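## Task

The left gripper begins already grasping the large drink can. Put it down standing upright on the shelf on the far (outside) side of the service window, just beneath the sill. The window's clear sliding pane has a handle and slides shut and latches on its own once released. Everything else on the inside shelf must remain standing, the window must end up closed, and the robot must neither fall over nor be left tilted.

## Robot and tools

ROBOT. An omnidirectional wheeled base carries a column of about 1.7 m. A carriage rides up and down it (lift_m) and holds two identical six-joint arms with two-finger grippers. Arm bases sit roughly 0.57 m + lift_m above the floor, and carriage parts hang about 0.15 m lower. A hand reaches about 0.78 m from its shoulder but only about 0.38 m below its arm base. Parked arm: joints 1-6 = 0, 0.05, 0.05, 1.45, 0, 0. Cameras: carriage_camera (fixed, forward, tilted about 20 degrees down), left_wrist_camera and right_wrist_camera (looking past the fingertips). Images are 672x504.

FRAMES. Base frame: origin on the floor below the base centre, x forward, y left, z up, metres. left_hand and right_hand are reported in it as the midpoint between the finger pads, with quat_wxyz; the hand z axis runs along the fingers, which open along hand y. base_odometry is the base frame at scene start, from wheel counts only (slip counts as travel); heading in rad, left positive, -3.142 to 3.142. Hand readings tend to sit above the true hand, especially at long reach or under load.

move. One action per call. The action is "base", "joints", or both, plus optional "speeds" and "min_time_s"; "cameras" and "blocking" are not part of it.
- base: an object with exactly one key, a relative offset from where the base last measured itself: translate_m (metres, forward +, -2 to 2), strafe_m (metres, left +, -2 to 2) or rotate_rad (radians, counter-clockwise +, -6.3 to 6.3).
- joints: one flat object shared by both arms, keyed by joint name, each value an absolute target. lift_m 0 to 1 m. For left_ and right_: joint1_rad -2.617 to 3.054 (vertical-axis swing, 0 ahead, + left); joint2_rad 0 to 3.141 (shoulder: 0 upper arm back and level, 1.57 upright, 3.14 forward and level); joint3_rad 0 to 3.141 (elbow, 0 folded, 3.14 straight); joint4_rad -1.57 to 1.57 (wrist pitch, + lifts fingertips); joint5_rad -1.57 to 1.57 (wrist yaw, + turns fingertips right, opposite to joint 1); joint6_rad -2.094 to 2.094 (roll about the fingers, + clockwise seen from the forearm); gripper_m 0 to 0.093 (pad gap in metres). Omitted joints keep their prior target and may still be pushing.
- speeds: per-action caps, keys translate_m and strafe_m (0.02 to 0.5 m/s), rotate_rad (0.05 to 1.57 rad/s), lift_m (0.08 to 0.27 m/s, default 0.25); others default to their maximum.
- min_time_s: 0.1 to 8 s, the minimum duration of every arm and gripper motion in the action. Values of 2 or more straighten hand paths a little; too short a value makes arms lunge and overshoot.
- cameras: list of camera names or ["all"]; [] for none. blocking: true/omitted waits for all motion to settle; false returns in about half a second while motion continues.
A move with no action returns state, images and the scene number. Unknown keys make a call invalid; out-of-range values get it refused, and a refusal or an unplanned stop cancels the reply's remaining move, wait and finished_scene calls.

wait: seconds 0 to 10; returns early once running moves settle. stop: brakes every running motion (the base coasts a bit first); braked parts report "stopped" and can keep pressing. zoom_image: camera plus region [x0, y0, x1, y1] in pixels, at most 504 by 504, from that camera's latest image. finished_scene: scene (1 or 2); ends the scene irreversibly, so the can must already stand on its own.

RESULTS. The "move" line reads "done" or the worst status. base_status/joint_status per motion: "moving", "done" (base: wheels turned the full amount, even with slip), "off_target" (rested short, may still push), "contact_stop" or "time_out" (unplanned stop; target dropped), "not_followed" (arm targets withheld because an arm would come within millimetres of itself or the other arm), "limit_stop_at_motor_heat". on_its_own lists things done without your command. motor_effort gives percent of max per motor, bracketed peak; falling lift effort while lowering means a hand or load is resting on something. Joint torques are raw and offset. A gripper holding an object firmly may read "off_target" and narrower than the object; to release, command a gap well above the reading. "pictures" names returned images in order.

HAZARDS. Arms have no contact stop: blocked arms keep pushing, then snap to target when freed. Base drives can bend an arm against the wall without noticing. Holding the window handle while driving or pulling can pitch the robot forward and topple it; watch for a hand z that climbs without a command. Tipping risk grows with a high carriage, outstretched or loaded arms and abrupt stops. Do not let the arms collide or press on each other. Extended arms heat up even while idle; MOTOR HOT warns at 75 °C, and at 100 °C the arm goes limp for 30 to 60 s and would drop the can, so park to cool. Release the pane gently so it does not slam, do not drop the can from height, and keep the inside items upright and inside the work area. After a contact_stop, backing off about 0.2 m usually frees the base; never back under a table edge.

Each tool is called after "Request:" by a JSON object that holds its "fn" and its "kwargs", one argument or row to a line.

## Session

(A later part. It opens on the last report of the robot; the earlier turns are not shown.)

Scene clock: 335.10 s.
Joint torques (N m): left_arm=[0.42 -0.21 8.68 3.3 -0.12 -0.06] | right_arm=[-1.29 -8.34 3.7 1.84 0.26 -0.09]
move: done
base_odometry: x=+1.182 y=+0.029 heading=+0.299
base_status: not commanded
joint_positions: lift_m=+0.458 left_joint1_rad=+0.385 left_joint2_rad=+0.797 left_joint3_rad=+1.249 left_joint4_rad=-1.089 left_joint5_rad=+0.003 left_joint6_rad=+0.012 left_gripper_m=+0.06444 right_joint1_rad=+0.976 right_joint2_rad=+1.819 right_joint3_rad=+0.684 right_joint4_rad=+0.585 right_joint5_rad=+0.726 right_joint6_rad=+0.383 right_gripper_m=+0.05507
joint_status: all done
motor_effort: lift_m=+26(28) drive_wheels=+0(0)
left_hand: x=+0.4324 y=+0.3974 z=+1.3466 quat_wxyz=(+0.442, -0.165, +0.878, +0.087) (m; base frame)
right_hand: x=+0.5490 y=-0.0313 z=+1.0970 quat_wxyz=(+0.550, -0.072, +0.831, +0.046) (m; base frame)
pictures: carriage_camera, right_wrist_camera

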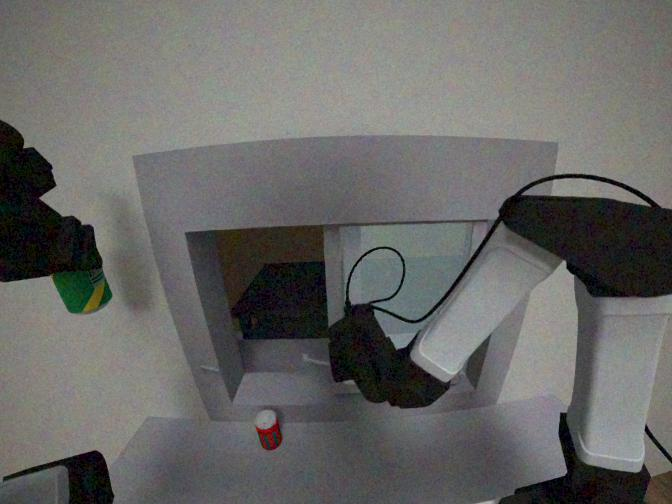

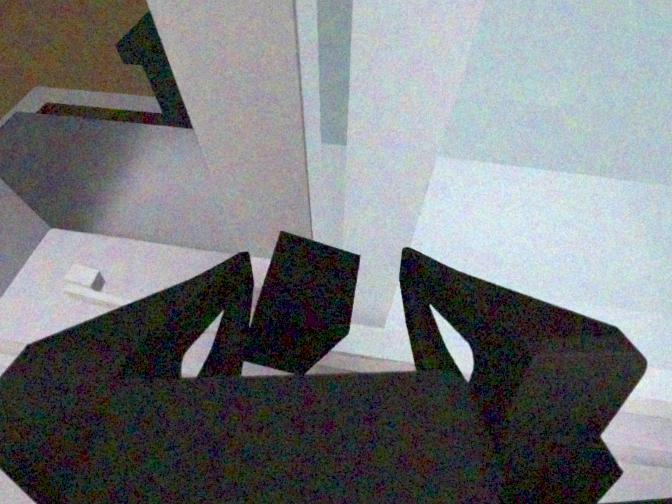

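Request:
{"fn": "move", "kwargs": {
  "joints": {"left_joint1_rad": -0.825, "left_joint2_rad": 0.889, "left_joint3_rad": 0.655, "left_joint4_rad": -0.495, "left_joint5_rad": -0.645, "left_joint6_rad": -0.563},
  "min_time_s": 2.5,
  "cameras": ["carriage_camera"]
}}

Request:
{"fn": "move", "kwargs": {
  "joints": {"left_joint1_rad": -0.511, "left_joint2_rad": 1.673, "left_joint3_rad": 0.771, "left_joint4_rad": 0.33, "left_joint5_rad": -0.406, "left_joint6_rad": -0.311},
  "min_time_s": 2.4,
  "cameras": ["carriage_camera", "left_wrist_camera"]
}}

Scene clock: 399.40 s.
Joint torques (N m): left_arm=[-0.8 -1.4 7.24 2.8 -0.92 -0.06] | right_arm=[-1.28 -8.32 3.71 1.85 0.28 -0.11]
move: off_target
base_odometry: x=+1.182 y=+0.029 heading=+0.299
base_status: not commanded
joint_positions: lift_m=+0.458 left_joint1_rad=-0.818 left_joint2_rad=+0.890 left_joint3_rad=+0.644 left_joint4_rad=-0.569 left_joint5_rad=-0.600 left_joint6_rad=-0.549 left_gripper_m=+0.06444 right_joint1_rad=+0.976 right_joint2_rad=+1.819 right_joint3_rad=+0.684 right_joint4_rad=+0.587 right_joint5_rad=+0.725 right_joint6_rad=+0.382 right_gripper_m=+0.05507
joint_status: left_joint4_rad off_target (ended at -0.569, target -0.495); left_joint5_rad off_target (ended at -0.599, target -0.645); the others done
motor_effort: lift_m=+26(28) drive_wheels=+0(0)
left_hand: x=+0.4661 y=+0.1927 z=+1.1896 quat_wxyz=(+0.447, +0.011, +0.895, -0.010) (m; base frame)
right_hand: x=+0.5490 y=-0.0309 z=+1.0970 quat_wxyz=(+0.550, -0.073, +0.830, +0.047) (m; base frame)
pictures: carriage_camera

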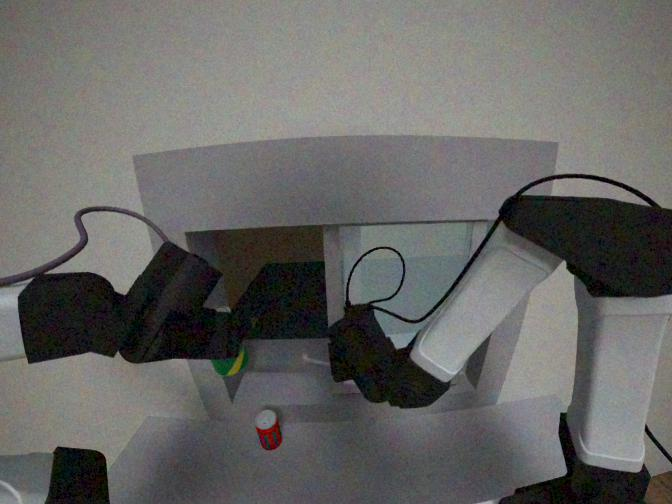

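Scene clock: 402.10 s.
Joint torques (N m): left_arm=[0.57 -5.94 9.13 3.12 -0.32 0.19] | right_arm=[-1.29 -8.34 3.7 1.84 0.28 -0.11]
move: off_target
base_odometry: x=+1.182 y=+0.029 heading=+0.299
base_status: not commanded
joint_positions: lift_m=+0.458 left_joint1_rad=-0.518 left_joint2_rad=+1.675 left_joint3_rad=+0.728 left_joint4_rad=+0.244 left_joint5_rad=-0.402 left_joint6_rad=-0.324 left_gripper_m=+0.06444 right_joint1_rad=+0.976 right_joint2_rad=+1.819 right_joint3_rad=+0.684 right_joint4_rad=+0.587 right_joint5_rad=+0.724 right_joint6_rad=+0.382 right_gripper_m=+0.05507
joint_status: left_joint4_rad off_target (ended at +0.244, target +0.330); the others done
motor_effort: lift_m=+27(28) drive_wheels=+0(0)
left_hand: x=+0.6166 y=+0.1640 z=+1.0917 quat_wxyz=(+0.450, +0.002, +0.893, -0.003) (m; base frame)
right_hand: x=+0.5489 y=-0.0307 z=+1.0971 quat_wxyz=(+0.550, -0.073, +0.830, +0.047) (m; base frame)
pictures: carriage_camera, left_wrist_camera

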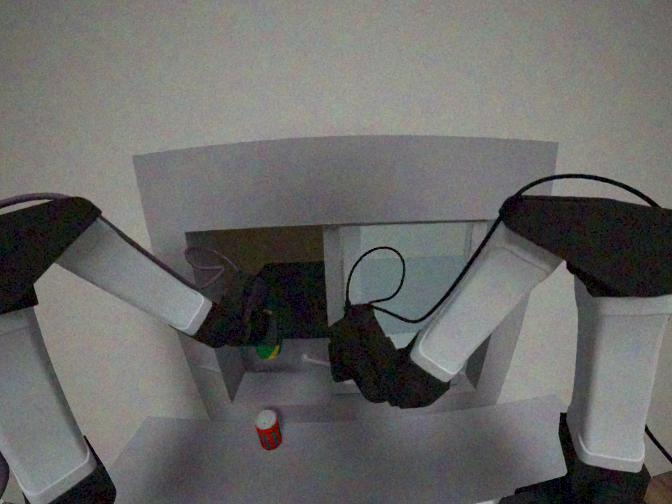

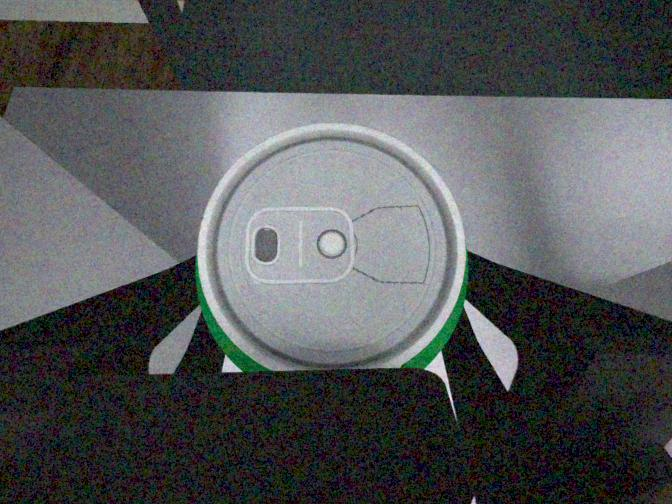

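Request:
{"fn": "move", "kwargs": {
  "joints": {"left_joint1_rad": -0.301, "left_joint2_rad": 2.494, "left_joint3_rad": 1.686, "left_joint4_rad": 0.288, "left_joint5_rad": -0.246, "left_joint6_rad": -0.179},
  "min_time_s": 2.5,
  "cameras": []
}}

Request:
{"fn": "move", "kwargs": {
  "joints": {"left_joint1_rad": -0.304, "left_joint2_rad": 2.669, "left_joint3_rad": 1.703, "left_joint4_rad": 0.446, "left_joint5_rad": -0.248, "left_joint6_rad": -0.182},
  "min_time_s": 1.5,
  "cameras": ["left_wrist_camera"]
}}

Scene clock: 426.23 s.
Joint torques (N m): left_arm=[0.59 -11.64 9.65 3.12 -0.13 0.22] | right_arm=[-1.29 -8.34 3.7 1.84 0.29 -0.11]
move: off_target
base_odometry: x=+1.182 y=+0.029 heading=+0.299
base_status: not commanded
joint_positions: lift_m=+0.458 left_joint1_rad=-0.307 left_joint2_rad=+2.497 left_joint3_rad=+1.640 left_joint4_rad=+0.210 left_joint5_rad=-0.250 left_joint6_rad=-0.192 left_gripper_m=+0.06444 right_joint1_rad=+0.976 right_joint2_rad=+1.819 right_joint3_rad=+0.684 right_joint4_rad=+0.587 right_joint5_rad=+0.723 right_joint6_rad=+0.382 right_gripper_m=+0.05507
joint_status: left_joint4_rad off_target (ended at +0.210, target +0.288); the others done
motor_effort: lift_m=+25(28) drive_wheels=+0(0)
left_hand: x=+0.8338 y=+0.1622 z=+1.0109 quat_wxyz=(+0.456, -0.004, +0.890, -0.001) (m; base frame)
right_hand: x=+0.5489 y=-0.0306 z=+1.0971 quat_wxyz=(+0.550, -0.073, +0.830, +0.048) (m; base frame)
pictures: none
No camera images: "cameras" was empty.

Scene clock: 428.03 s.
Joint torques (N m): left_arm=[0.2 -11.85 8.73 3.26 -0.21 0.18] | right_arm=[-1.28 -8.32 3.7 1.84 0.29 -0.1]
move: off_target
base_odometry: x=+1.182 y=+0.029 heading=+0.299
base_status: not commanded
joint_positions: lift_m=+0.458 left_joint1_rad=-0.307 left_joint2_rad=+2.672 left_joint3_rad=+1.661 left_joint4_rad=+0.355 left_joint5_rad=-0.249 left_joint6_rad=-0.192 left_gripper_m=+0.06444 right_joint1_rad=+0.976 right_joint2_rad=+1.819 right_joint3_rad=+0.684 right_joint4_rad=+0.587 right_joint5_rad=+0.723 right_joint6_rad=+0.382 right_gripper_m=+0.05507
joint_status: left_joint4_rad off_target (ended at +0.355, target +0.446); the others done
motor_effort: lift_m=+24(28) drive_wheels=+0(0)
left_hand: x=+0.8319 y=+0.1627 z=+0.9398 quat_wxyz=(+0.452, -0.003, +0.892, +0.000) (m; base frame)
right_hand: x=+0.5489 y=-0.0306 z=+1.0971 quat_wxyz=(+0.550, -0.073, +0.830, +0.048) (m; base frame)
pictures: left_wrist_camera

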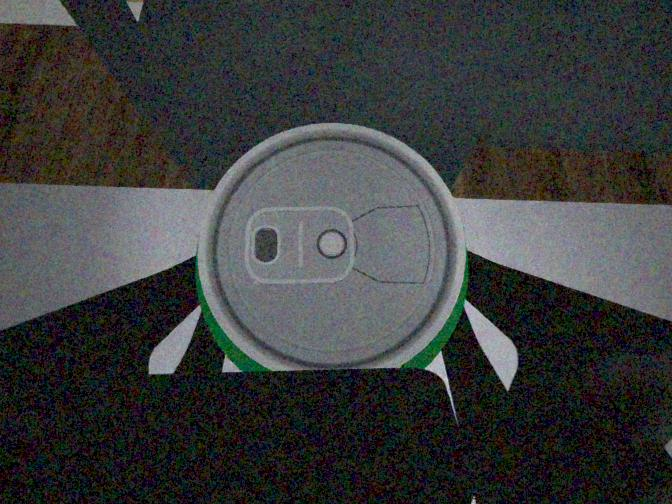

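Request:
{"fn": "move", "kwargs": {
  "joints": {"left_joint1_rad": -0.304, "left_joint2_rad": 2.754, "left_joint3_rad": 1.736, "left_joint4_rad": 0.51, "left_joint5_rad": -0.249, "left_joint6_rad": -0.182},
  "min_time_s": 1.2,
  "cameras": []
}}

Request:
{"fn": "move", "kwargs": {
  "joints": {"left_joint1_rad": -0.304, "left_joint2_rad": 2.784, "left_joint3_rad": 1.75, "left_joint4_rad": 0.526, "left_joint5_rad": -0.249, "left_joint6_rad": -0.182},
  "min_time_s": 1.0,
  "cameras": ["left_wrist_camera"]
}}

Scene clock: 441.73 s.
Joint torques (N m): left_arm=[0.23 -11.78 8.29 3.24 -0.2 0.18] | right_arm=[-1.28 -8.31 3.69 1.84 0.29 -0.1]
move: off_target
base_odometry: x=+1.182 y=+0.029 heading=+0.299
base_status: not commanded
joint_positions: lift_m=+0.458 left_joint1_rad=-0.307 left_joint2_rad=+2.753 left_joint3_rad=+1.697 left_joint4_rad=+0.425 left_joint5_rad=-0.249 left_joint6_rad=-0.192 left_gripper_m=+0.06444 right_joint1_rad=+0.976 right_joint2_rad=+1.819 right_joint3_rad=+0.684 right_joint4_rad=+0.588 right_joint5_rad=+0.723 right_joint6_rad=+0.382 right_gripper_m=+0.05507
joint_status: left_joint4_rad off_target (ended at +0.425, target +0.510); the others done
motor_effort: lift_m=+26(28) drive_wheels=+0(0)
left_hand: x=+0.8359 y=+0.1614 z=+0.9169 quat_wxyz=(+0.462, -0.005, +0.887, -0.003) (m; base frame)
right_hand: x=+0.5489 y=-0.0305 z=+1.0971 quat_wxyz=(+0.550, -0.073, +0.830, +0.048) (m; base frame)
pictures: none
No camera images: "cameras" was empty.

Scene clock: 443.03 s.
Joint torques (N m): left_arm=[0.25 -11.29 7.94 3.05 -0.2 0.17] | right_arm=[-1.28 -8.34 3.71 1.84 0.29 -0.11]
move: off_target
base_odometry: x=+1.182 y=+0.029 heading=+0.299
base_status: not commanded
joint_positions: lift_m=+0.458 left_joint1_rad=-0.307 left_joint2_rad=+2.777 left_joint3_rad=+1.715 left_joint4_rad=+0.461 left_joint5_rad=-0.249 left_joint6_rad=-0.192 left_gripper_m=+0.06444 right_joint1_rad=+0.976 right_joint2_rad=+1.819 right_joint3_rad=+0.684 right_joint4_rad=+0.588 right_joint5_rad=+0.723 right_joint6_rad=+0.382 right_gripper_m=+0.05507
joint_status: left_joint4_rad off_target (ended at +0.461, target +0.526); the others done
motor_effort: lift_m=+26(27) drive_wheels=+0(0)
left_hand: x=+0.8415 y=+0.1596 z=+0.9167 quat_wxyz=(+0.476, -0.007, +0.880, -0.008) (m; base frame)
right_hand: x=+0.5489 y=-0.0305 z=+1.0971 quat_wxyz=(+0.550, -0.073, +0.830, +0.048) (m; base frame)
pictures: left_wrist_camera

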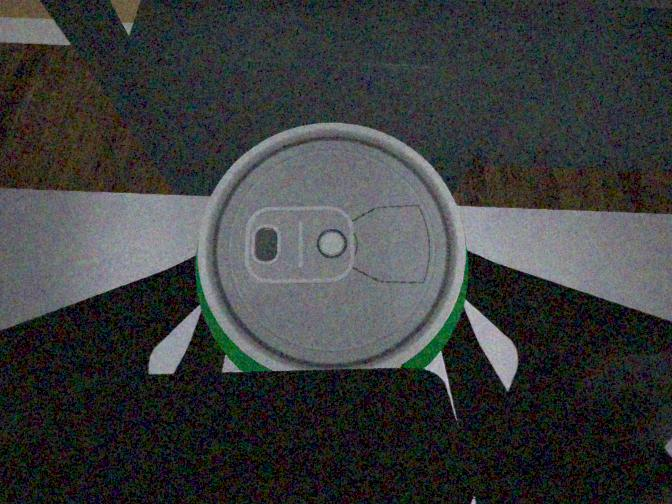

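Request:
{"fn": "move", "kwargs": {
  "joints": {"left_joint1_rad": -0.304, "left_joint2_rad": 2.774, "left_joint3_rad": 1.738, "left_joint4_rad": 0.5, "left_joint5_rad": -0.249, "left_joint6_rad": -0.182},
  "min_time_s": 0.8,
  "cameras": []
}}

Request:
{"fn": "move", "kwargs": {
  "joints": {"left_gripper_m": 0.075},
  "min_time_s": 1.5,
  "cameras": []
}}

Request:
{"fn": "move", "kwargs": {
  "joints": {"left_gripper_m": 0.093},
  "min_time_s": 1.2,
  "cameras": ["left_wrist_camera"]
}}

Scene clock: 506.00 s.
Joint torques (N m): left_arm=[0.17 -12.15 6.9 2.78 -0.19 0.17] | right_arm=[-1.29 -8.35 3.7 1.83 0.29 -0.1]
move: off_target
base_odometry: x=+1.182 y=+0.029 heading=+0.299
base_status: not commanded
joint_positions: lift_m=+0.458 left_joint1_rad=-0.307 left_joint2_rad=+2.777 left_joint3_rad=+1.715 left_joint4_rad=+0.460 left_joint5_rad=-0.249 left_joint6_rad=-0.192 left_gripper_m=+0.06444 right_joint1_rad=+0.976 right_joint2_rad=+1.819 right_joint3_rad=+0.684 right_joint4_rad=+0.588 right_joint5_rad=+0.723 right_joint6_rad=+0.382 right_gripper_m=+0.05507
joint_status: left_joint4_rad off_target (ended at +0.460, target +0.500); the others done
motor_effort: lift_m=+26(28) drive_wheels=+0(0)
left_hand: x=+0.8414 y=+0.1597 z=+0.9165 quat_wxyz=(+0.475, -0.007, +0.880, -0.007) (m; base frame)
right_hand: x=+0.5489 y=-0.0305 z=+1.0971 quat_wxyz=(+0.550, -0.073, +0.830, +0.048) (m; base frame)
pictures: none
No camera images: "cameras" was empty.

Scene clock: 507.80 s.
Joint torques (N m): left_arm=[0.14 -12.11 6.99 2.47 -0.19 0.18] | right_arm=[-1.28 -8.34 3.71 1.84 0.29 -0.1]
move: done
base_odometry: x=+1.182 y=+0.029 heading=+0.299
base_status: not commanded
joint_positions: lift_m=+0.458 left_joint1_rad=-0.307 left_joint2_rad=+2.777 left_joint3_rad=+1.715 left_joint4_rad=+0.485 left_joint5_rad=-0.249 left_joint6_rad=-0.192 left_gripper_m=+0.07495 right_joint1_rad=+0.976 right_joint2_rad=+1.819 right_joint3_rad=+0.684 right_joint4_rad=+0.588 right_joint5_rad=+0.723 right_joint6_rad=+0.382 right_gripper_m=+0.05507
joint_status: all done
motor_effort: lift_m=+29(29) drive_wheels=+0(0)
left_hand: x=+0.8447 y=+0.1586 z=+0.9216 quat_wxyz=(+0.486, -0.009, +0.874, -0.011) (m; base frame)
right_hand: x=+0.5489 y=-0.0305 z=+1.0971 quat_wxyz=(+0.550, -0.073, +0.830, +0.048) (m; base frame)
pictures: none
No camera images: "cameras" was empty.

Scene clock: 509.27 s.
Joint torques (N m): left_arm=[0.21 -12.07 6.93 2.49 -0.2 0.17] | right_arm=[-1.28 -8.32 3.7 1.84 0.29 -0.1]
move: done
base_odometry: x=+1.182 y=+0.029 heading=+0.299
base_status: not commanded
joint_positions: lift_m=+0.458 left_joint1_rad=-0.307 left_joint2_rad=+2.777 left_joint3_rad=+1.715 left_joint4_rad=+0.485 left_joint5_rad=-0.249 left_joint6_rad=-0.192 left_gripper_m=+0.09292 right_joint1_rad=+0.976 right_joint2_rad=+1.819 right_joint3_rad=+0.684 right_joint4_rad=+0.588 right_joint5_rad=+0.723 right_joint6_rad=+0.382 right_gripper_m=+0.05507
joint_status: all done
motor_effort: lift_m=+24(28) drive_wheels=+0(0)
left_hand: x=+0.8447 y=+0.1586 z=+0.9216 quat_wxyz=(+0.486, -0.009, +0.874, -0.011) (m; base frame)
right_hand: x=+0.5489 y=-0.0305 z=+1.0971 quat_wxyz=(+0.550, -0.073, +0.830, +0.048) (m; base frame)
pictures: left_wrist_camera

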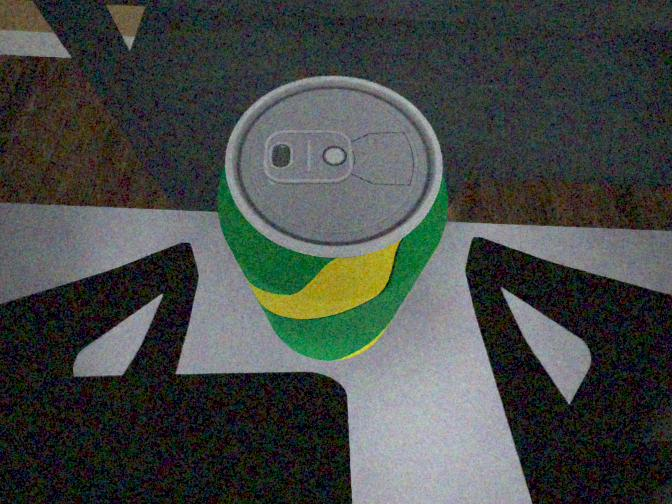

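Request:
{"fn": "zoom_image", "kwargs": {
  "camera": "left_wrist_camera",
  "region": [150, 50, 550, 400]
}}

Request:
{"fn": "move", "kwargs": {
  "cameras": ["left_wrist_camera", "carriage_camera"]
}}

Scaled by 1.260 from the camera's 672x504 image, which has a finer 960x720 frame.

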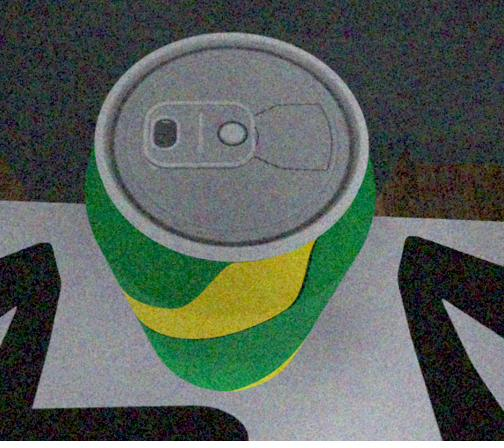

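Scene clock: 573.43 s.
Joint torques (N m): left_arm=[0.16 -12.01 7.01 2.52 -0.18 0.18] | right_arm=[-1.28 -8.34 3.69 1.84 0.29 -0.1]
base_odometry: x=+1.182 y=+0.029 heading=+0.299
base_status: not commanded
joint_positions: lift_m=+0.458 left_joint1_rad=-0.307 left_joint2_rad=+2.777 left_joint3_rad=+1.715 left_joint4_rad=+0.485 left_joint5_rad=-0.249 left_joint6_rad=-0.192 left_gripper_m=+0.09292 right_joint1_rad=+0.976 right_joint2_rad=+1.819 right_joint3_rad=+0.684 right_joint4_rad=+0.588 right_joint5_rad=+0.723 right_joint6_rad=+0.382 right_gripper_m=+0.05507
joint_status: all done
motor_effort: lift_m=+24(28) drive_wheels=+0(0)
left_hand: x=+0.8447 y=+0.1586 z=+0.9216 quat_wxyz=(+0.486, -0.009, +0.874, -0.011) (m; base frame)
right_hand: x=+0.5489 y=-0.0305 z=+1.0971 quat_wxyz=(+0.550, -0.073, +0.830, +0.048) (m; base frame)
pictures: carriage_camera, left_wrist_camera

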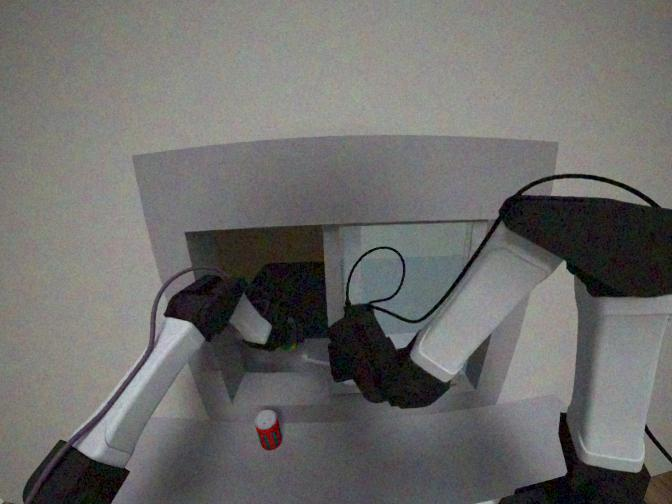

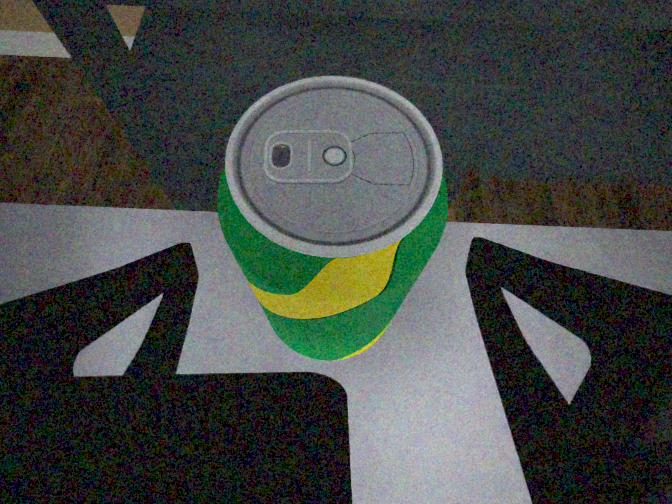

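Request:
{"fn": "move", "kwargs": {
  "joints": {"left_joint1_rad": -0.372, "left_joint2_rad": 2.363, "left_joint3_rad": 1.226, "left_joint4_rad": 0.569, "left_joint5_rad": -0.302, "left_joint6_rad": -0.229},
  "min_time_s": 2,
  "cameras": ["left_wrist_camera"]
}}

Request:
{"fn": "move", "kwargs": {
  "joints": {"left_joint1_rad": -0.503, "left_joint2_rad": 1.623, "left_joint3_rad": 0.82, "left_joint4_rad": 0.02, "left_joint5_rad": -0.37, "left_joint6_rad": -0.36, "left_gripper_m": 0.05},
  "min_time_s": 2,
  "cameras": ["left_wrist_camera"]
}}

Request:
{"fn": "move", "kwargs": {
  "joints": {"left_joint1_rad": -0.753, "left_joint2_rad": 0.93, "left_joint3_rad": 0.765, "left_joint4_rad": -0.73, "left_joint5_rad": -0.51, "left_joint6_rad": -0.56},
  "min_time_s": 2,
  "cameras": ["carriage_camera", "left_wrist_camera"]
}}

Scene clock: 607.67 s.
Joint torques (N m): left_arm=[-0.87 -14.04 4.11 2.45 -0.4 -0.07] | right_arm=[-1.28 -8.32 3.7 1.84 0.29 -0.1]
move: done
base_odometry: x=+1.182 y=+0.029 heading=+0.299
base_status: not commanded
joint_positions: lift_m=+0.458 left_joint1_rad=-0.365 left_joint2_rad=+2.413 left_joint3_rad=+1.230 left_joint4_rad=+0.554 left_joint5_rad=-0.287 left_joint6_rad=-0.216 left_gripper_m=+0.09292 right_joint1_rad=+0.976 right_joint2_rad=+1.819 right_joint3_rad=+0.684 right_joint4_rad=+0.588 right_joint5_rad=+0.723 right_joint6_rad=+0.382 right_gripper_m=+0.05507
joint_status: all done
motor_effort: lift_m=+27(28) drive_wheels=+0(0)
left_hand: x=+0.7606 y=+0.1580 z=+0.9742 quat_wxyz=(+0.467, +0.001, +0.884, -0.007) (m; base frame)
right_hand: x=+0.5489 y=-0.0305 z=+1.0971 quat_wxyz=(+0.550, -0.073, +0.830, +0.048) (m; base frame)
pictures: left_wrist_camera

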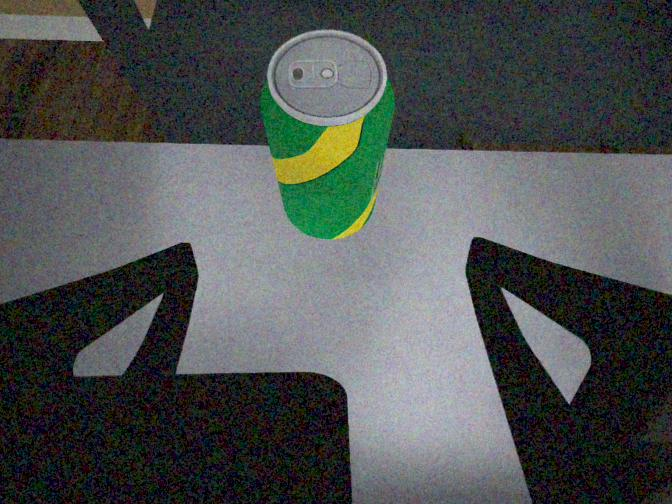

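Scene clock: 609.97 s.
Joint torques (N m): left_arm=[-0.83 -8.49 5.2 2.05 -0.47 -0.06] | right_arm=[-1.28 -8.32 3.69 1.84 0.29 -0.1]
move: done
base_odometry: x=+1.182 y=+0.029 heading=+0.299
base_status: not commanded
joint_positions: lift_m=+0.458 left_joint1_rad=-0.496 left_joint2_rad=+1.655 left_joint3_rad=+0.824 left_joint4_rad=+0.022 left_joint5_rad=-0.355 left_joint6_rad=-0.347 left_gripper_m=+0.05008 right_joint1_rad=+0.976 right_joint2_rad=+1.819 right_joint3_rad=+0.684 right_joint4_rad=+0.588 right_joint5_rad=+0.723 right_joint6_rad=+0.382 right_gripper_m=+0.05507
joint_status: all done
motor_effort: lift_m=+25(29) drive_wheels=+0(0)
left_hand: x=+0.6139 y=+0.1674 z=+1.0952 quat_wxyz=(+0.401, +0.003, +0.916, +0.000) (m; base frame)
right_hand: x=+0.5489 y=-0.0305 z=+1.0972 quat_wxyz=(+0.550, -0.073, +0.830, +0.048) (m; base frame)
pictures: left_wrist_camera

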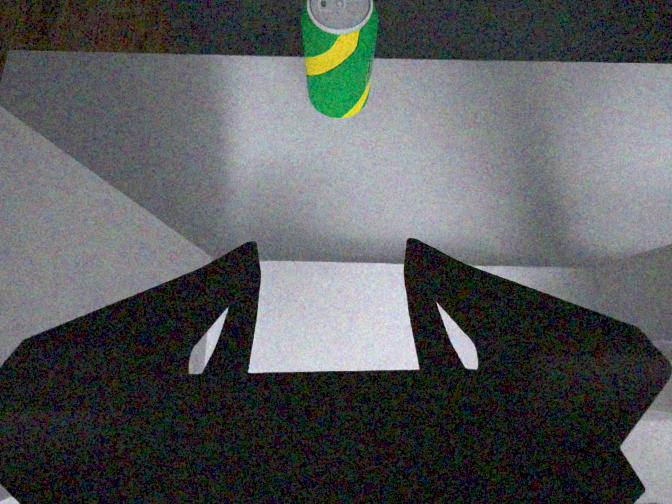

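Scene clock: 612.30 s.
Joint torques (N m): left_arm=[-0.92 -2.36 5.85 1.87 -0.53 -0.1] | right_arm=[-1.28 -8.32 3.7 1.83 0.29 -0.11]
move: done
base_odometry: x=+1.182 y=+0.029 heading=+0.299
base_status: not commanded
joint_positions: lift_m=+0.458 left_joint1_rad=-0.745 left_joint2_rad=+0.941 left_joint3_rad=+0.769 left_joint4_rad=-0.728 left_joint5_rad=-0.494 left_joint6_rad=-0.547 left_gripper_m=+0.05008 right_joint1_rad=+0.976 right_joint2_rad=+1.819 right_joint3_rad=+0.684 right_joint4_rad=+0.588 right_joint5_rad=+0.723 right_joint6_rad=+0.382 right_gripper_m=+0.05507
joint_status: all done
motor_effort: lift_m=+27(28) drive_wheels=+0(0)
left_hand: x=+0.4650 y=+0.1980 z=+1.1968 quat_wxyz=(+0.394, +0.011, +0.919, -0.008) (m; base frame)
right_hand: x=+0.5489 y=-0.0305 z=+1.0972 quat_wxyz=(+0.550, -0.073, +0.830, +0.048) (m; base frame)
pictures: carriage_camera, left_wrist_camera

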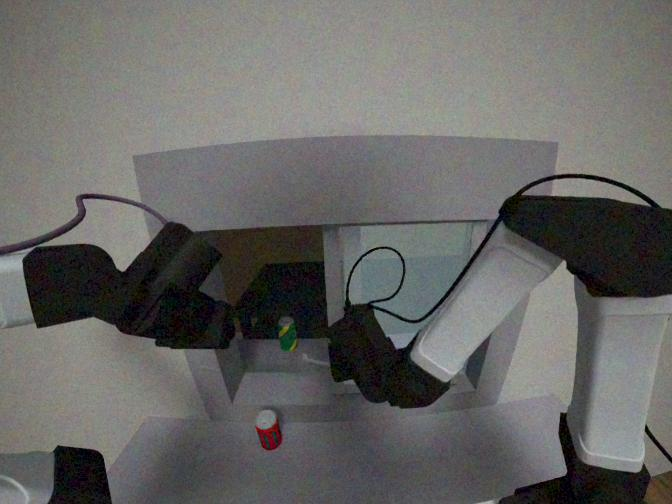

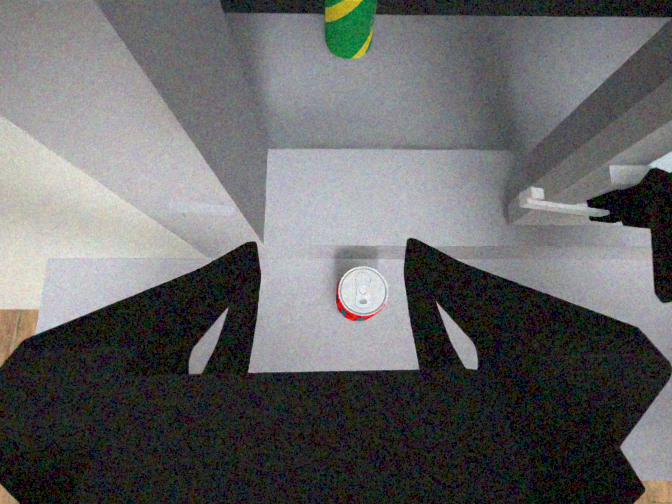

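Request:
{"fn": "move", "kwargs": {
  "joints": {"left_joint1_rad": 0, "left_joint2_rad": 0.05, "left_joint3_rad": 0.05, "left_joint4_rad": 1.45, "left_joint5_rad": 0, "left_joint6_rad": 0, "right_joint1_rad": 1.033, "right_joint2_rad": 1.911, "right_joint3_rad": 0.83, "right_joint4_rad": 0.519, "right_joint5_rad": 0.775, "right_joint6_rad": 0.428},
  "min_time_s": 2.5,
  "cameras": []
}}

Request:
{"fn": "move", "kwargs": {
  "joints": {"right_joint1_rad": 1.103, "right_joint2_rad": 2.038, "right_joint3_rad": 1.037, "right_joint4_rad": 0.398, "right_joint5_rad": 0.833, "right_joint6_rad": 0.482},
  "min_time_s": 1.3,
  "cameras": []
}}

Request:
{"fn": "move", "kwargs": {
  "joints": {"right_joint1_rad": 1.16, "right_joint2_rad": 2.173, "right_joint3_rad": 1.268, "right_joint4_rad": 0.262, "right_joint5_rad": 0.878, "right_joint6_rad": 0.531},
  "min_time_s": 1.3,
  "cameras": []
}}

Request:
{"fn": "move", "kwargs": {
  "joints": {"right_joint1_rad": 1.207, "right_joint2_rad": 2.325, "right_joint3_rad": 1.53, "right_joint4_rad": 0.09, "right_joint5_rad": 0.908, "right_joint6_rad": 0.574},
  "min_time_s": 1.3,
  "cameras": []
}}

Request:
{"fn": "move", "kwargs": {
  "joints": {"right_joint1_rad": 1.24, "right_joint2_rad": 2.485, "right_joint3_rad": 1.85, "right_joint4_rad": -0.09, "right_joint5_rad": 0.938, "right_joint6_rad": 0.611},
  "min_time_s": 1.3,
  "cameras": []
}}

Request:
{"fn": "move", "kwargs": {
  "joints": {"right_joint1_rad": 1.252, "right_joint2_rad": 2.577, "right_joint3_rad": 2.038, "right_joint4_rad": -0.19, "right_joint5_rad": 0.946, "right_joint6_rad": 0.625},
  "min_time_s": 1.2,
  "cameras": []
}}

Request:
{"fn": "move", "kwargs": {
  "joints": {"right_joint1_rad": 1.268, "right_joint2_rad": 2.6745, "right_joint3_rad": 2.24, "right_joint4_rad": -0.295, "right_joint5_rad": 0.958, "right_joint6_rad": 0.639},
  "min_time_s": 1.2,
  "cameras": ["right_wrist_camera", "carriage_camera"]
}}

Scene clock: 639.03 s.
Joint torques (N m): left_arm=[0.66 2.19 4.21 -0.08 0.12 0.2] | right_arm=[0.25 -5.38 6.67 1.57 0.44 0.07]
move: done
base_odometry: x=+1.182 y=+0.029 heading=+0.299
base_status: not commanded
joint_positions: lift_m=+0.458 left_joint1_rad=-0.007 left_joint2_rad=+0.059 left_joint3_rad=+0.054 left_joint4_rad=+1.443 left_joint5_rad=-0.015 left_joint6_rad=-0.013 left_gripper_m=+0.05007 right_joint1_rad=+1.028 right_joint2_rad=+1.894 right_joint3_rad=+0.809 right_joint4_rad=+0.542 right_joint5_rad=+0.753 right_joint6_rad=+0.422 right_gripper_m=+0.05507
joint_status: all done
motor_effort: lift_m=+25(28) drive_wheels=+0(0)
left_hand: x=+0.2544 y=+0.3142 z=+1.4645 quat_wxyz=(+0.998, -0.008, +0.066, -0.010) (m; base frame)
right_hand: x=+0.5508 y=+0.0063 z=+1.1021 quat_wxyz=(+0.555, -0.069, +0.827, +0.063) (m; base frame)
pictures: none
No camera images: "cameras" was empty.

Scene clock: 640.63 s.
Joint torques (N m): left_arm=[0.59 2.25 4.15 -0.11 0.13 0.22] | right_arm=[-0.09 -6.28 6.8 1.52 0.41 0.1]
move: off_target
base_odometry: x=+1.182 y=+0.029 heading=+0.299
base_status: not commanded
joint_positions: lift_m=+0.458 left_joint1_rad=-0.007 left_joint2_rad=+0.059 left_joint3_rad=+0.054 left_joint4_rad=+1.444 left_joint5_rad=-0.014 left_joint6_rad=-0.013 left_gripper_m=+0.05007 right_joint1_rad=+1.102 right_joint2_rad=+2.020 right_joint3_rad=+1.017 right_joint4_rad=+0.426 right_joint5_rad=+0.807 right_joint6_rad=+0.476 right_gripper_m=+0.05507
joint_status: right_joint5_rad off_target (ended at +0.807, target +0.833); the others done
motor_effort: lift_m=+26(28) drive_wheels=+0(0)
left_hand: x=+0.2541 y=+0.3140 z=+1.4645 quat_wxyz=(+0.998, -0.007, +0.066, -0.010) (m; base frame)
right_hand: x=+0.5488 y=+0.0596 z=+1.1020 quat_wxyz=(+0.554, -0.071, +0.827, +0.068) (m; base frame)
pictures: none
No camera images: "cameras" was empty.

Scene clock: 642.23 s.
Joint torques (N m): left_arm=[0.62 2.35 4.18 -0.07 0.15 0.22] | right_arm=[-0.21 -7.32 7.12 1.49 0.53 0.05]
move: done
base_odometry: x=+1.182 y=+0.029 heading=+0.299
base_status: not commanded
joint_positions: lift_m=+0.458 left_joint1_rad=-0.007 left_joint2_rad=+0.059 left_joint3_rad=+0.054 left_joint4_rad=+1.444 left_joint5_rad=-0.014 left_joint6_rad=-0.013 left_gripper_m=+0.05007 right_joint1_rad=+1.161 right_joint2_rad=+2.153 right_joint3_rad=+1.248 right_joint4_rad=+0.291 right_joint5_rad=+0.853 right_joint6_rad=+0.524 right_gripper_m=+0.05507
joint_status: all done
motor_effort: lift_m=+24(27) drive_wheels=+0(0)
left_hand: x=+0.2540 y=+0.3140 z=+1.4645 quat_wxyz=(+0.998, -0.007, +0.065, -0.010) (m; base frame)
right_hand: x=+0.5464 y=+0.1105 z=+1.1006 quat_wxyz=(+0.553, -0.072, +0.827, +0.068) (m; base frame)
pictures: none
No camera images: "cameras" was empty.

Scene clock: 643.83 s.
Joint torques (N m): left_arm=[0.59 2.22 4.18 -0.07 0.11 0.21] | right_arm=[-0.24 -8.29 7.49 1.36 0.51 0.08]
move: done
base_odometry: x=+1.182 y=+0.029 heading=+0.299
base_status: not commanded
joint_positions: lift_m=+0.458 left_joint1_rad=-0.007 left_joint2_rad=+0.059 left_joint3_rad=+0.054 left_joint4_rad=+1.444 left_joint5_rad=-0.014 left_joint6_rad=-0.013 left_gripper_m=+0.05007 right_joint1_rad=+1.208 right_joint2_rad=+2.303 right_joint3_rad=+1.508 right_joint4_rad=+0.120 right_joint5_rad=+0.886 right_joint6_rad=+0.567 right_gripper_m=+0.05507
joint_status: all done
motor_effort: lift_m=+26(28) drive_wheels=+0(0)
left_hand: x=+0.2540 y=+0.3140 z=+1.4645 quat_wxyz=(+0.998, -0.007, +0.065, -0.010) (m; base frame)
right_hand: x=+0.5428 y=+0.1588 z=+1.0927 quat_wxyz=(+0.547, -0.080, +0.831, +0.060) (m; base frame)
pictures: none
No camera images: "cameras" was empty.

Scene clock: 645.43 s.
Joint torques (N m): left_arm=[0.59 2.18 4.25 -0.11 0.12 0.2] | right_arm=[-0.25 -9.35 7.97 1.32 0.57 0.07]
move: done
base_odometry: x=+1.182 y=+0.029 heading=+0.299
base_status: not commanded
joint_positions: lift_m=+0.458 left_joint1_rad=-0.007 left_joint2_rad=+0.059 left_joint3_rad=+0.054 left_joint4_rad=+1.444 left_joint5_rad=-0.014 left_joint6_rad=-0.013 left_gripper_m=+0.05007 right_joint1_rad=+1.241 right_joint2_rad=+2.461 right_joint3_rad=+1.826 right_joint4_rad=-0.060 right_joint5_rad=+0.915 right_joint6_rad=+0.604 right_gripper_m=+0.05507
joint_status: all done
motor_effort: lift_m=+25(28) drive_wheels=+0(0)
left_hand: x=+0.2540 y=+0.3140 z=+1.4645 quat_wxyz=(+0.998, -0.007, +0.065, -0.010) (m; base frame)
right_hand: x=+0.5434 y=+0.2076 z=+1.0979 quat_wxyz=(+0.549, -0.077, +0.830, +0.062) (m; base frame)
pictures: none
No camera images: "cameras" was empty.

Scene clock: 646.93 s.
Joint torques (N m): left_arm=[0.61 2.35 4.01 -0.11 0.12 0.24] | right_arm=[0.24 -9.99 8.5 1.38 0.5 0.08]
move: done
base_odometry: x=+1.182 y=+0.029 heading=+0.299
base_status: not commanded
joint_positions: lift_m=+0.458 left_joint1_rad=-0.007 left_joint2_rad=+0.059 left_joint3_rad=+0.054 left_joint4_rad=+1.444 left_joint5_rad=-0.014 left_joint6_rad=-0.013 left_gripper_m=+0.05007 right_joint1_rad=+1.247 right_joint2_rad=+2.555 right_joint3_rad=+2.009 right_joint4_rad=-0.171 right_joint5_rad=+0.930 right_joint6_rad=+0.617 right_gripper_m=+0.05507
joint_status: all done
motor_effort: lift_m=+27(28) drive_wheels=+0(0)
left_hand: x=+0.2540 y=+0.3140 z=+1.4645 quat_wxyz=(+0.998, -0.007, +0.065, -0.010) (m; base frame)
right_hand: x=+0.5474 y=+0.2264 z=+1.0975 quat_wxyz=(+0.548, -0.076, +0.831, +0.054) (m; base frame)
pictures: none
No camera images: "cameras" was empty.

Scene clock: 648.43 s.
Joint torques (N m): left_arm=[0.64 2.24 4.14 -0.11 0.11 0.2] | right_arm=[0.59 -10.55 8.9 1.47 0.44 0.11]
move: done
base_odometry: x=+1.182 y=+0.029 heading=+0.299
base_status: not commanded
joint_positions: lift_m=+0.458 left_joint1_rad=-0.007 left_joint2_rad=+0.059 left_joint3_rad=+0.054 left_joint4_rad=+1.444 left_joint5_rad=-0.014 left_joint6_rad=-0.013 left_gripper_m=+0.05007 right_joint1_rad=+1.259 right_joint2_rad=+2.654 right_joint3_rad=+2.208 right_joint4_rad=-0.290 right_joint5_rad=+0.949 right_joint6_rad=+0.630 right_gripper_m=+0.05507
joint_status: all done
motor_effort: lift_m=+25(28) drive_wheels=+0(0)
left_hand: x=+0.2540 y=+0.3140 z=+1.4645 quat_wxyz=(+0.998, -0.007, +0.065, -0.010) (m; base frame)
right_hand: x=+0.5477 y=+0.2444 z=+1.0985 quat_wxyz=(+0.550, -0.076, +0.831, +0.047) (m; base frame)
pictures: carriage_camera, right_wrist_camera

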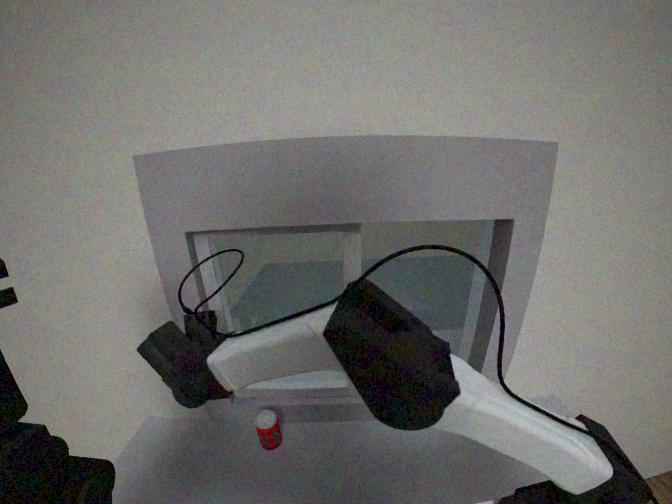

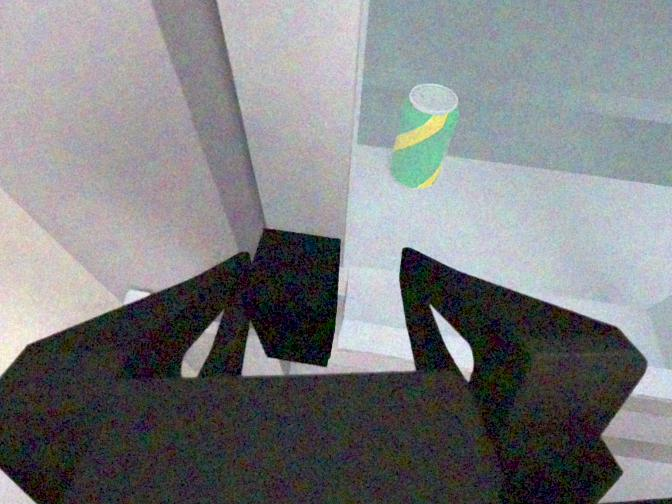

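Request:
{"fn": "move", "kwargs": {
  "joints": {"right_joint1_rad": 1.342, "right_joint2_rad": 2.545, "right_joint3_rad": 2.075, "right_joint4_rad": -0.315, "right_joint5_rad": 1.012, "right_joint6_rad": 0.737, "right_gripper_m": 0.06},
  "min_time_s": 1.5,
  "cameras": ["right_wrist_camera"]
}}

Request:
{"fn": "move", "kwargs": {
  "joints": {"right_joint1_rad": 1.324, "right_joint2_rad": 2.37, "right_joint3_rad": 1.676, "right_joint4_rad": 0.15, "right_joint5_rad": 0.764, "right_joint6_rad": 0.397},
  "min_time_s": 1.5,
  "cameras": ["right_wrist_camera"]
}}

Request:
{"fn": "move", "kwargs": {
  "joints": {"right_joint1_rad": 1.2, "right_joint2_rad": 2.01, "right_joint3_rad": 1.13, "right_joint4_rad": 0.49, "right_joint5_rad": 0.33, "right_joint6_rad": 0},
  "min_time_s": 1.5,
  "cameras": []
}}

Request:
{"fn": "move", "kwargs": {
  "joints": {"right_joint1_rad": 1.2, "right_joint2_rad": 0.05, "right_joint3_rad": 0.06, "right_joint4_rad": 1.43, "right_joint5_rad": 0, "right_joint6_rad": 0},
  "min_time_s": 2.3,
  "cameras": ["carriage_camera", "right_wrist_camera"]
}}

Scene clock: 659.90 s.
Joint torques (N m): left_arm=[0.42 2.21 4.11 -0.11 0.09 0.23] | right_arm=[0.57 -16.06 5.12 1.37 0.49 0.06]
move: done
base_odometry: x=+1.182 y=+0.029 heading=+0.299
base_status: not commanded
joint_positions: lift_m=+0.458 left_joint1_rad=-0.007 left_joint2_rad=+0.059 left_joint3_rad=+0.054 left_joint4_rad=+1.444 left_joint5_rad=-0.014 left_joint6_rad=-0.013 left_gripper_m=+0.05007 right_joint1_rad=+1.333 right_joint2_rad=+2.601 right_joint3_rad=+2.086 right_joint4_rad=-0.312 right_joint5_rad=+1.003 right_joint6_rad=+0.727 right_gripper_m=+0.05993
joint_status: all done
motor_effort: lift_m=+25(28) drive_wheels=+0(0)
left_hand: x=+0.2540 y=+0.3140 z=+1.4645 quat_wxyz=(+0.998, -0.007, +0.065, -0.010) (m; base frame)
right_hand: x=+0.5043 y=+0.2393 z=+1.0883 quat_wxyz=(+0.548, -0.077, +0.832, +0.043) (m; base frame)
pictures: right_wrist_camera

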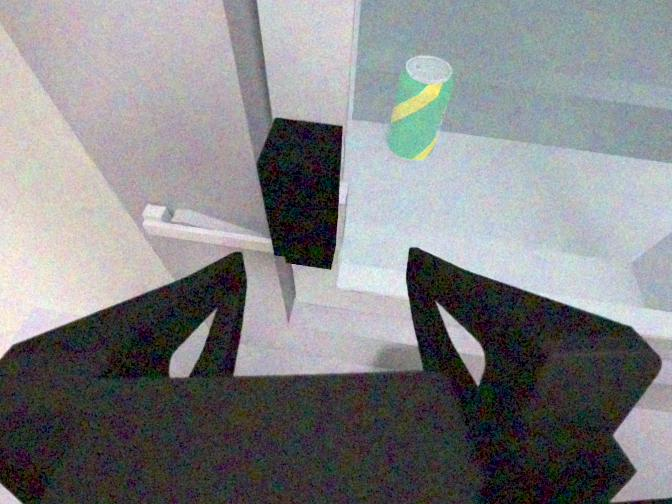

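Scene clock: 661.77 s.
Joint torques (N m): left_arm=[0.66 2.22 4.07 -0.1 0.1 0.22] | right_arm=[-0.94 -15.09 4.96 1.89 0.14 -0.1]
move: done
base_odometry: x=+1.182 y=+0.029 heading=+0.299
base_status: not commanded
joint_positions: lift_m=+0.458 left_joint1_rad=-0.007 left_joint2_rad=+0.059 left_joint3_rad=+0.054 left_joint4_rad=+1.444 left_joint5_rad=-0.013 left_joint6_rad=-0.013 left_gripper_m=+0.05007 right_joint1_rad=+1.333 right_joint2_rad=+2.426 right_joint3_rad=+1.688 right_joint4_rad=+0.135 right_joint5_rad=+0.772 right_joint6_rad=+0.407 right_gripper_m=+0.05993
joint_status: all done
motor_effort: lift_m=+25(28) drive_wheels=+0(0)
left_hand: x=+0.2540 y=+0.3139 z=+1.4645 quat_wxyz=(+0.998, -0.007, +0.065, -0.010) (m; base frame)
right_hand: x=+0.4802 y=+0.2470 z=+1.0844 quat_wxyz=(+0.533, -0.210, +0.812, +0.114) (m; base frame)
pictures: right_wrist_camera

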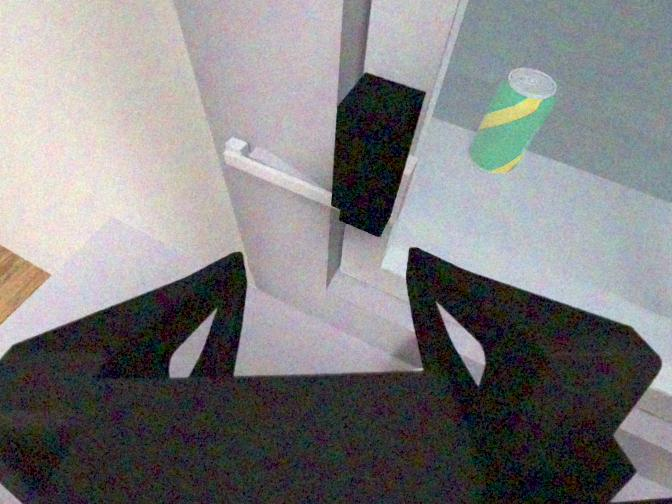

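Scene clock: 663.63 s.
Joint torques (N m): left_arm=[0.62 2.22 4.26 -0.09 0.09 0.22] | right_arm=[-0.8 -11.77 4.79 2.19 0 -0.02]
move: done
base_odometry: x=+1.182 y=+0.029 heading=+0.299
base_status: not commanded
joint_positions: lift_m=+0.458 left_joint1_rad=-0.007 left_joint2_rad=+0.059 left_joint3_rad=+0.054 left_joint4_rad=+1.445 left_joint5_rad=-0.012 left_joint6_rad=-0.013 left_gripper_m=+0.05007 right_joint1_rad=+1.208 right_joint2_rad=+2.054 right_joint3_rad=+1.142 right_joint4_rad=+0.474 right_joint5_rad=+0.339 right_joint6_rad=+0.010 right_gripper_m=+0.05993
joint_status: all done
motor_effort: lift_m=+26(27) drive_wheels=+0(0)
left_hand: x=+0.2539 y=+0.3138 z=+1.4645 quat_wxyz=(+0.998, -0.006, +0.065, -0.010) (m; base frame)
right_hand: x=+0.4713 y=+0.1870 z=+1.1198 quat_wxyz=(+0.515, -0.394, +0.738, +0.186) (m; base frame)
pictures: none
No camera images: "cameras" was empty.

Scene clock: 666.27 s.
Joint torques (N m): left_arm=[0.53 2.19 4.22 -0.11 0.08 0.2] | right_arm=[-0.83 2.61 3.99 -0.17 -0.12 -0.09]
move: done
base_odometry: x=+1.182 y=+0.029 heading=+0.299
base_status: not commanded
joint_positions: lift_m=+0.458 left_joint1_rad=-0.007 left_joint2_rad=+0.059 left_joint3_rad=+0.054 left_joint4_rad=+1.445 left_joint5_rad=-0.011 left_joint6_rad=-0.012 left_gripper_m=+0.05007 right_joint1_rad=+1.208 right_joint2_rad=+0.059 right_joint3_rad=+0.071 right_joint4_rad=+1.421 right_joint5_rad=+0.009 right_joint6_rad=+0.009 right_gripper_m=+0.05993
joint_status: all done
motor_effort: lift_m=+25(29) drive_wheels=+0(0)
left_hand: x=+0.2538 y=+0.3136 z=+1.4646 quat_wxyz=(+0.998, -0.006, +0.065, -0.009) (m; base frame)
right_hand: x=+0.2336 y=-0.2798 z=+1.4683 quat_wxyz=(+0.819, -0.035, +0.059, +0.570) (m; base frame)
pictures: carriage_camera, right_wrist_camera

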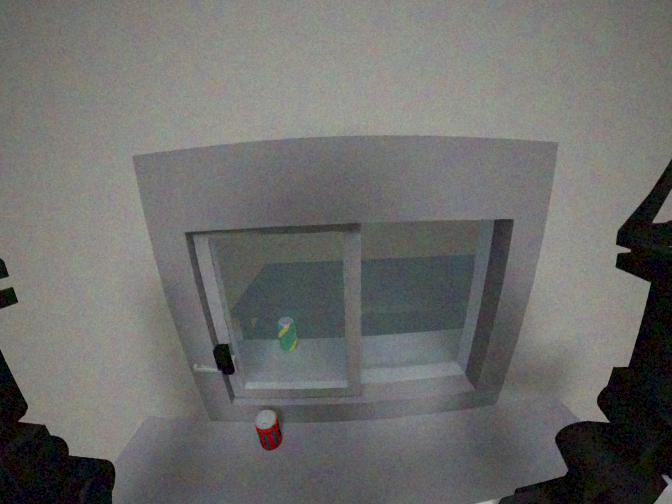

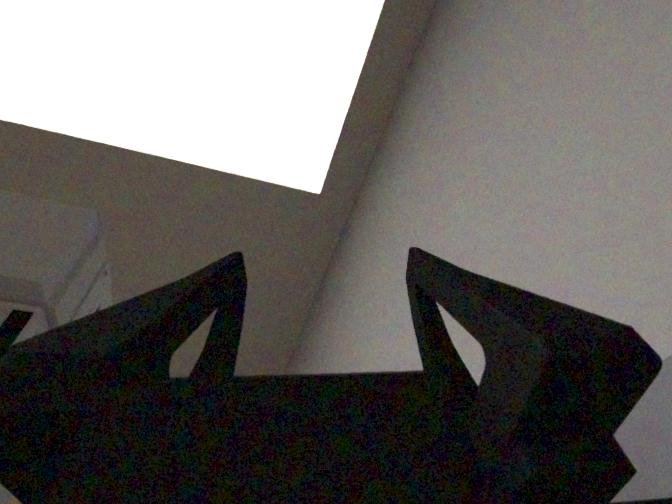

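Request:
{"fn": "zoom_image", "kwargs": {
  "camera": "carriage_camera",
  "region": [150, 290, 600, 470]
}}

Scaled by 1.120 from the camera's 672x504 image, which has a finer 960x720 frame.

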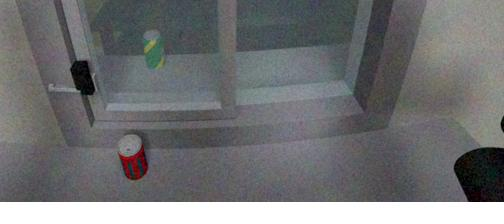

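Request:
{"fn": "finished_scene", "kwargs": {
  "scene": 2
}}

The scene is finished: the task was done.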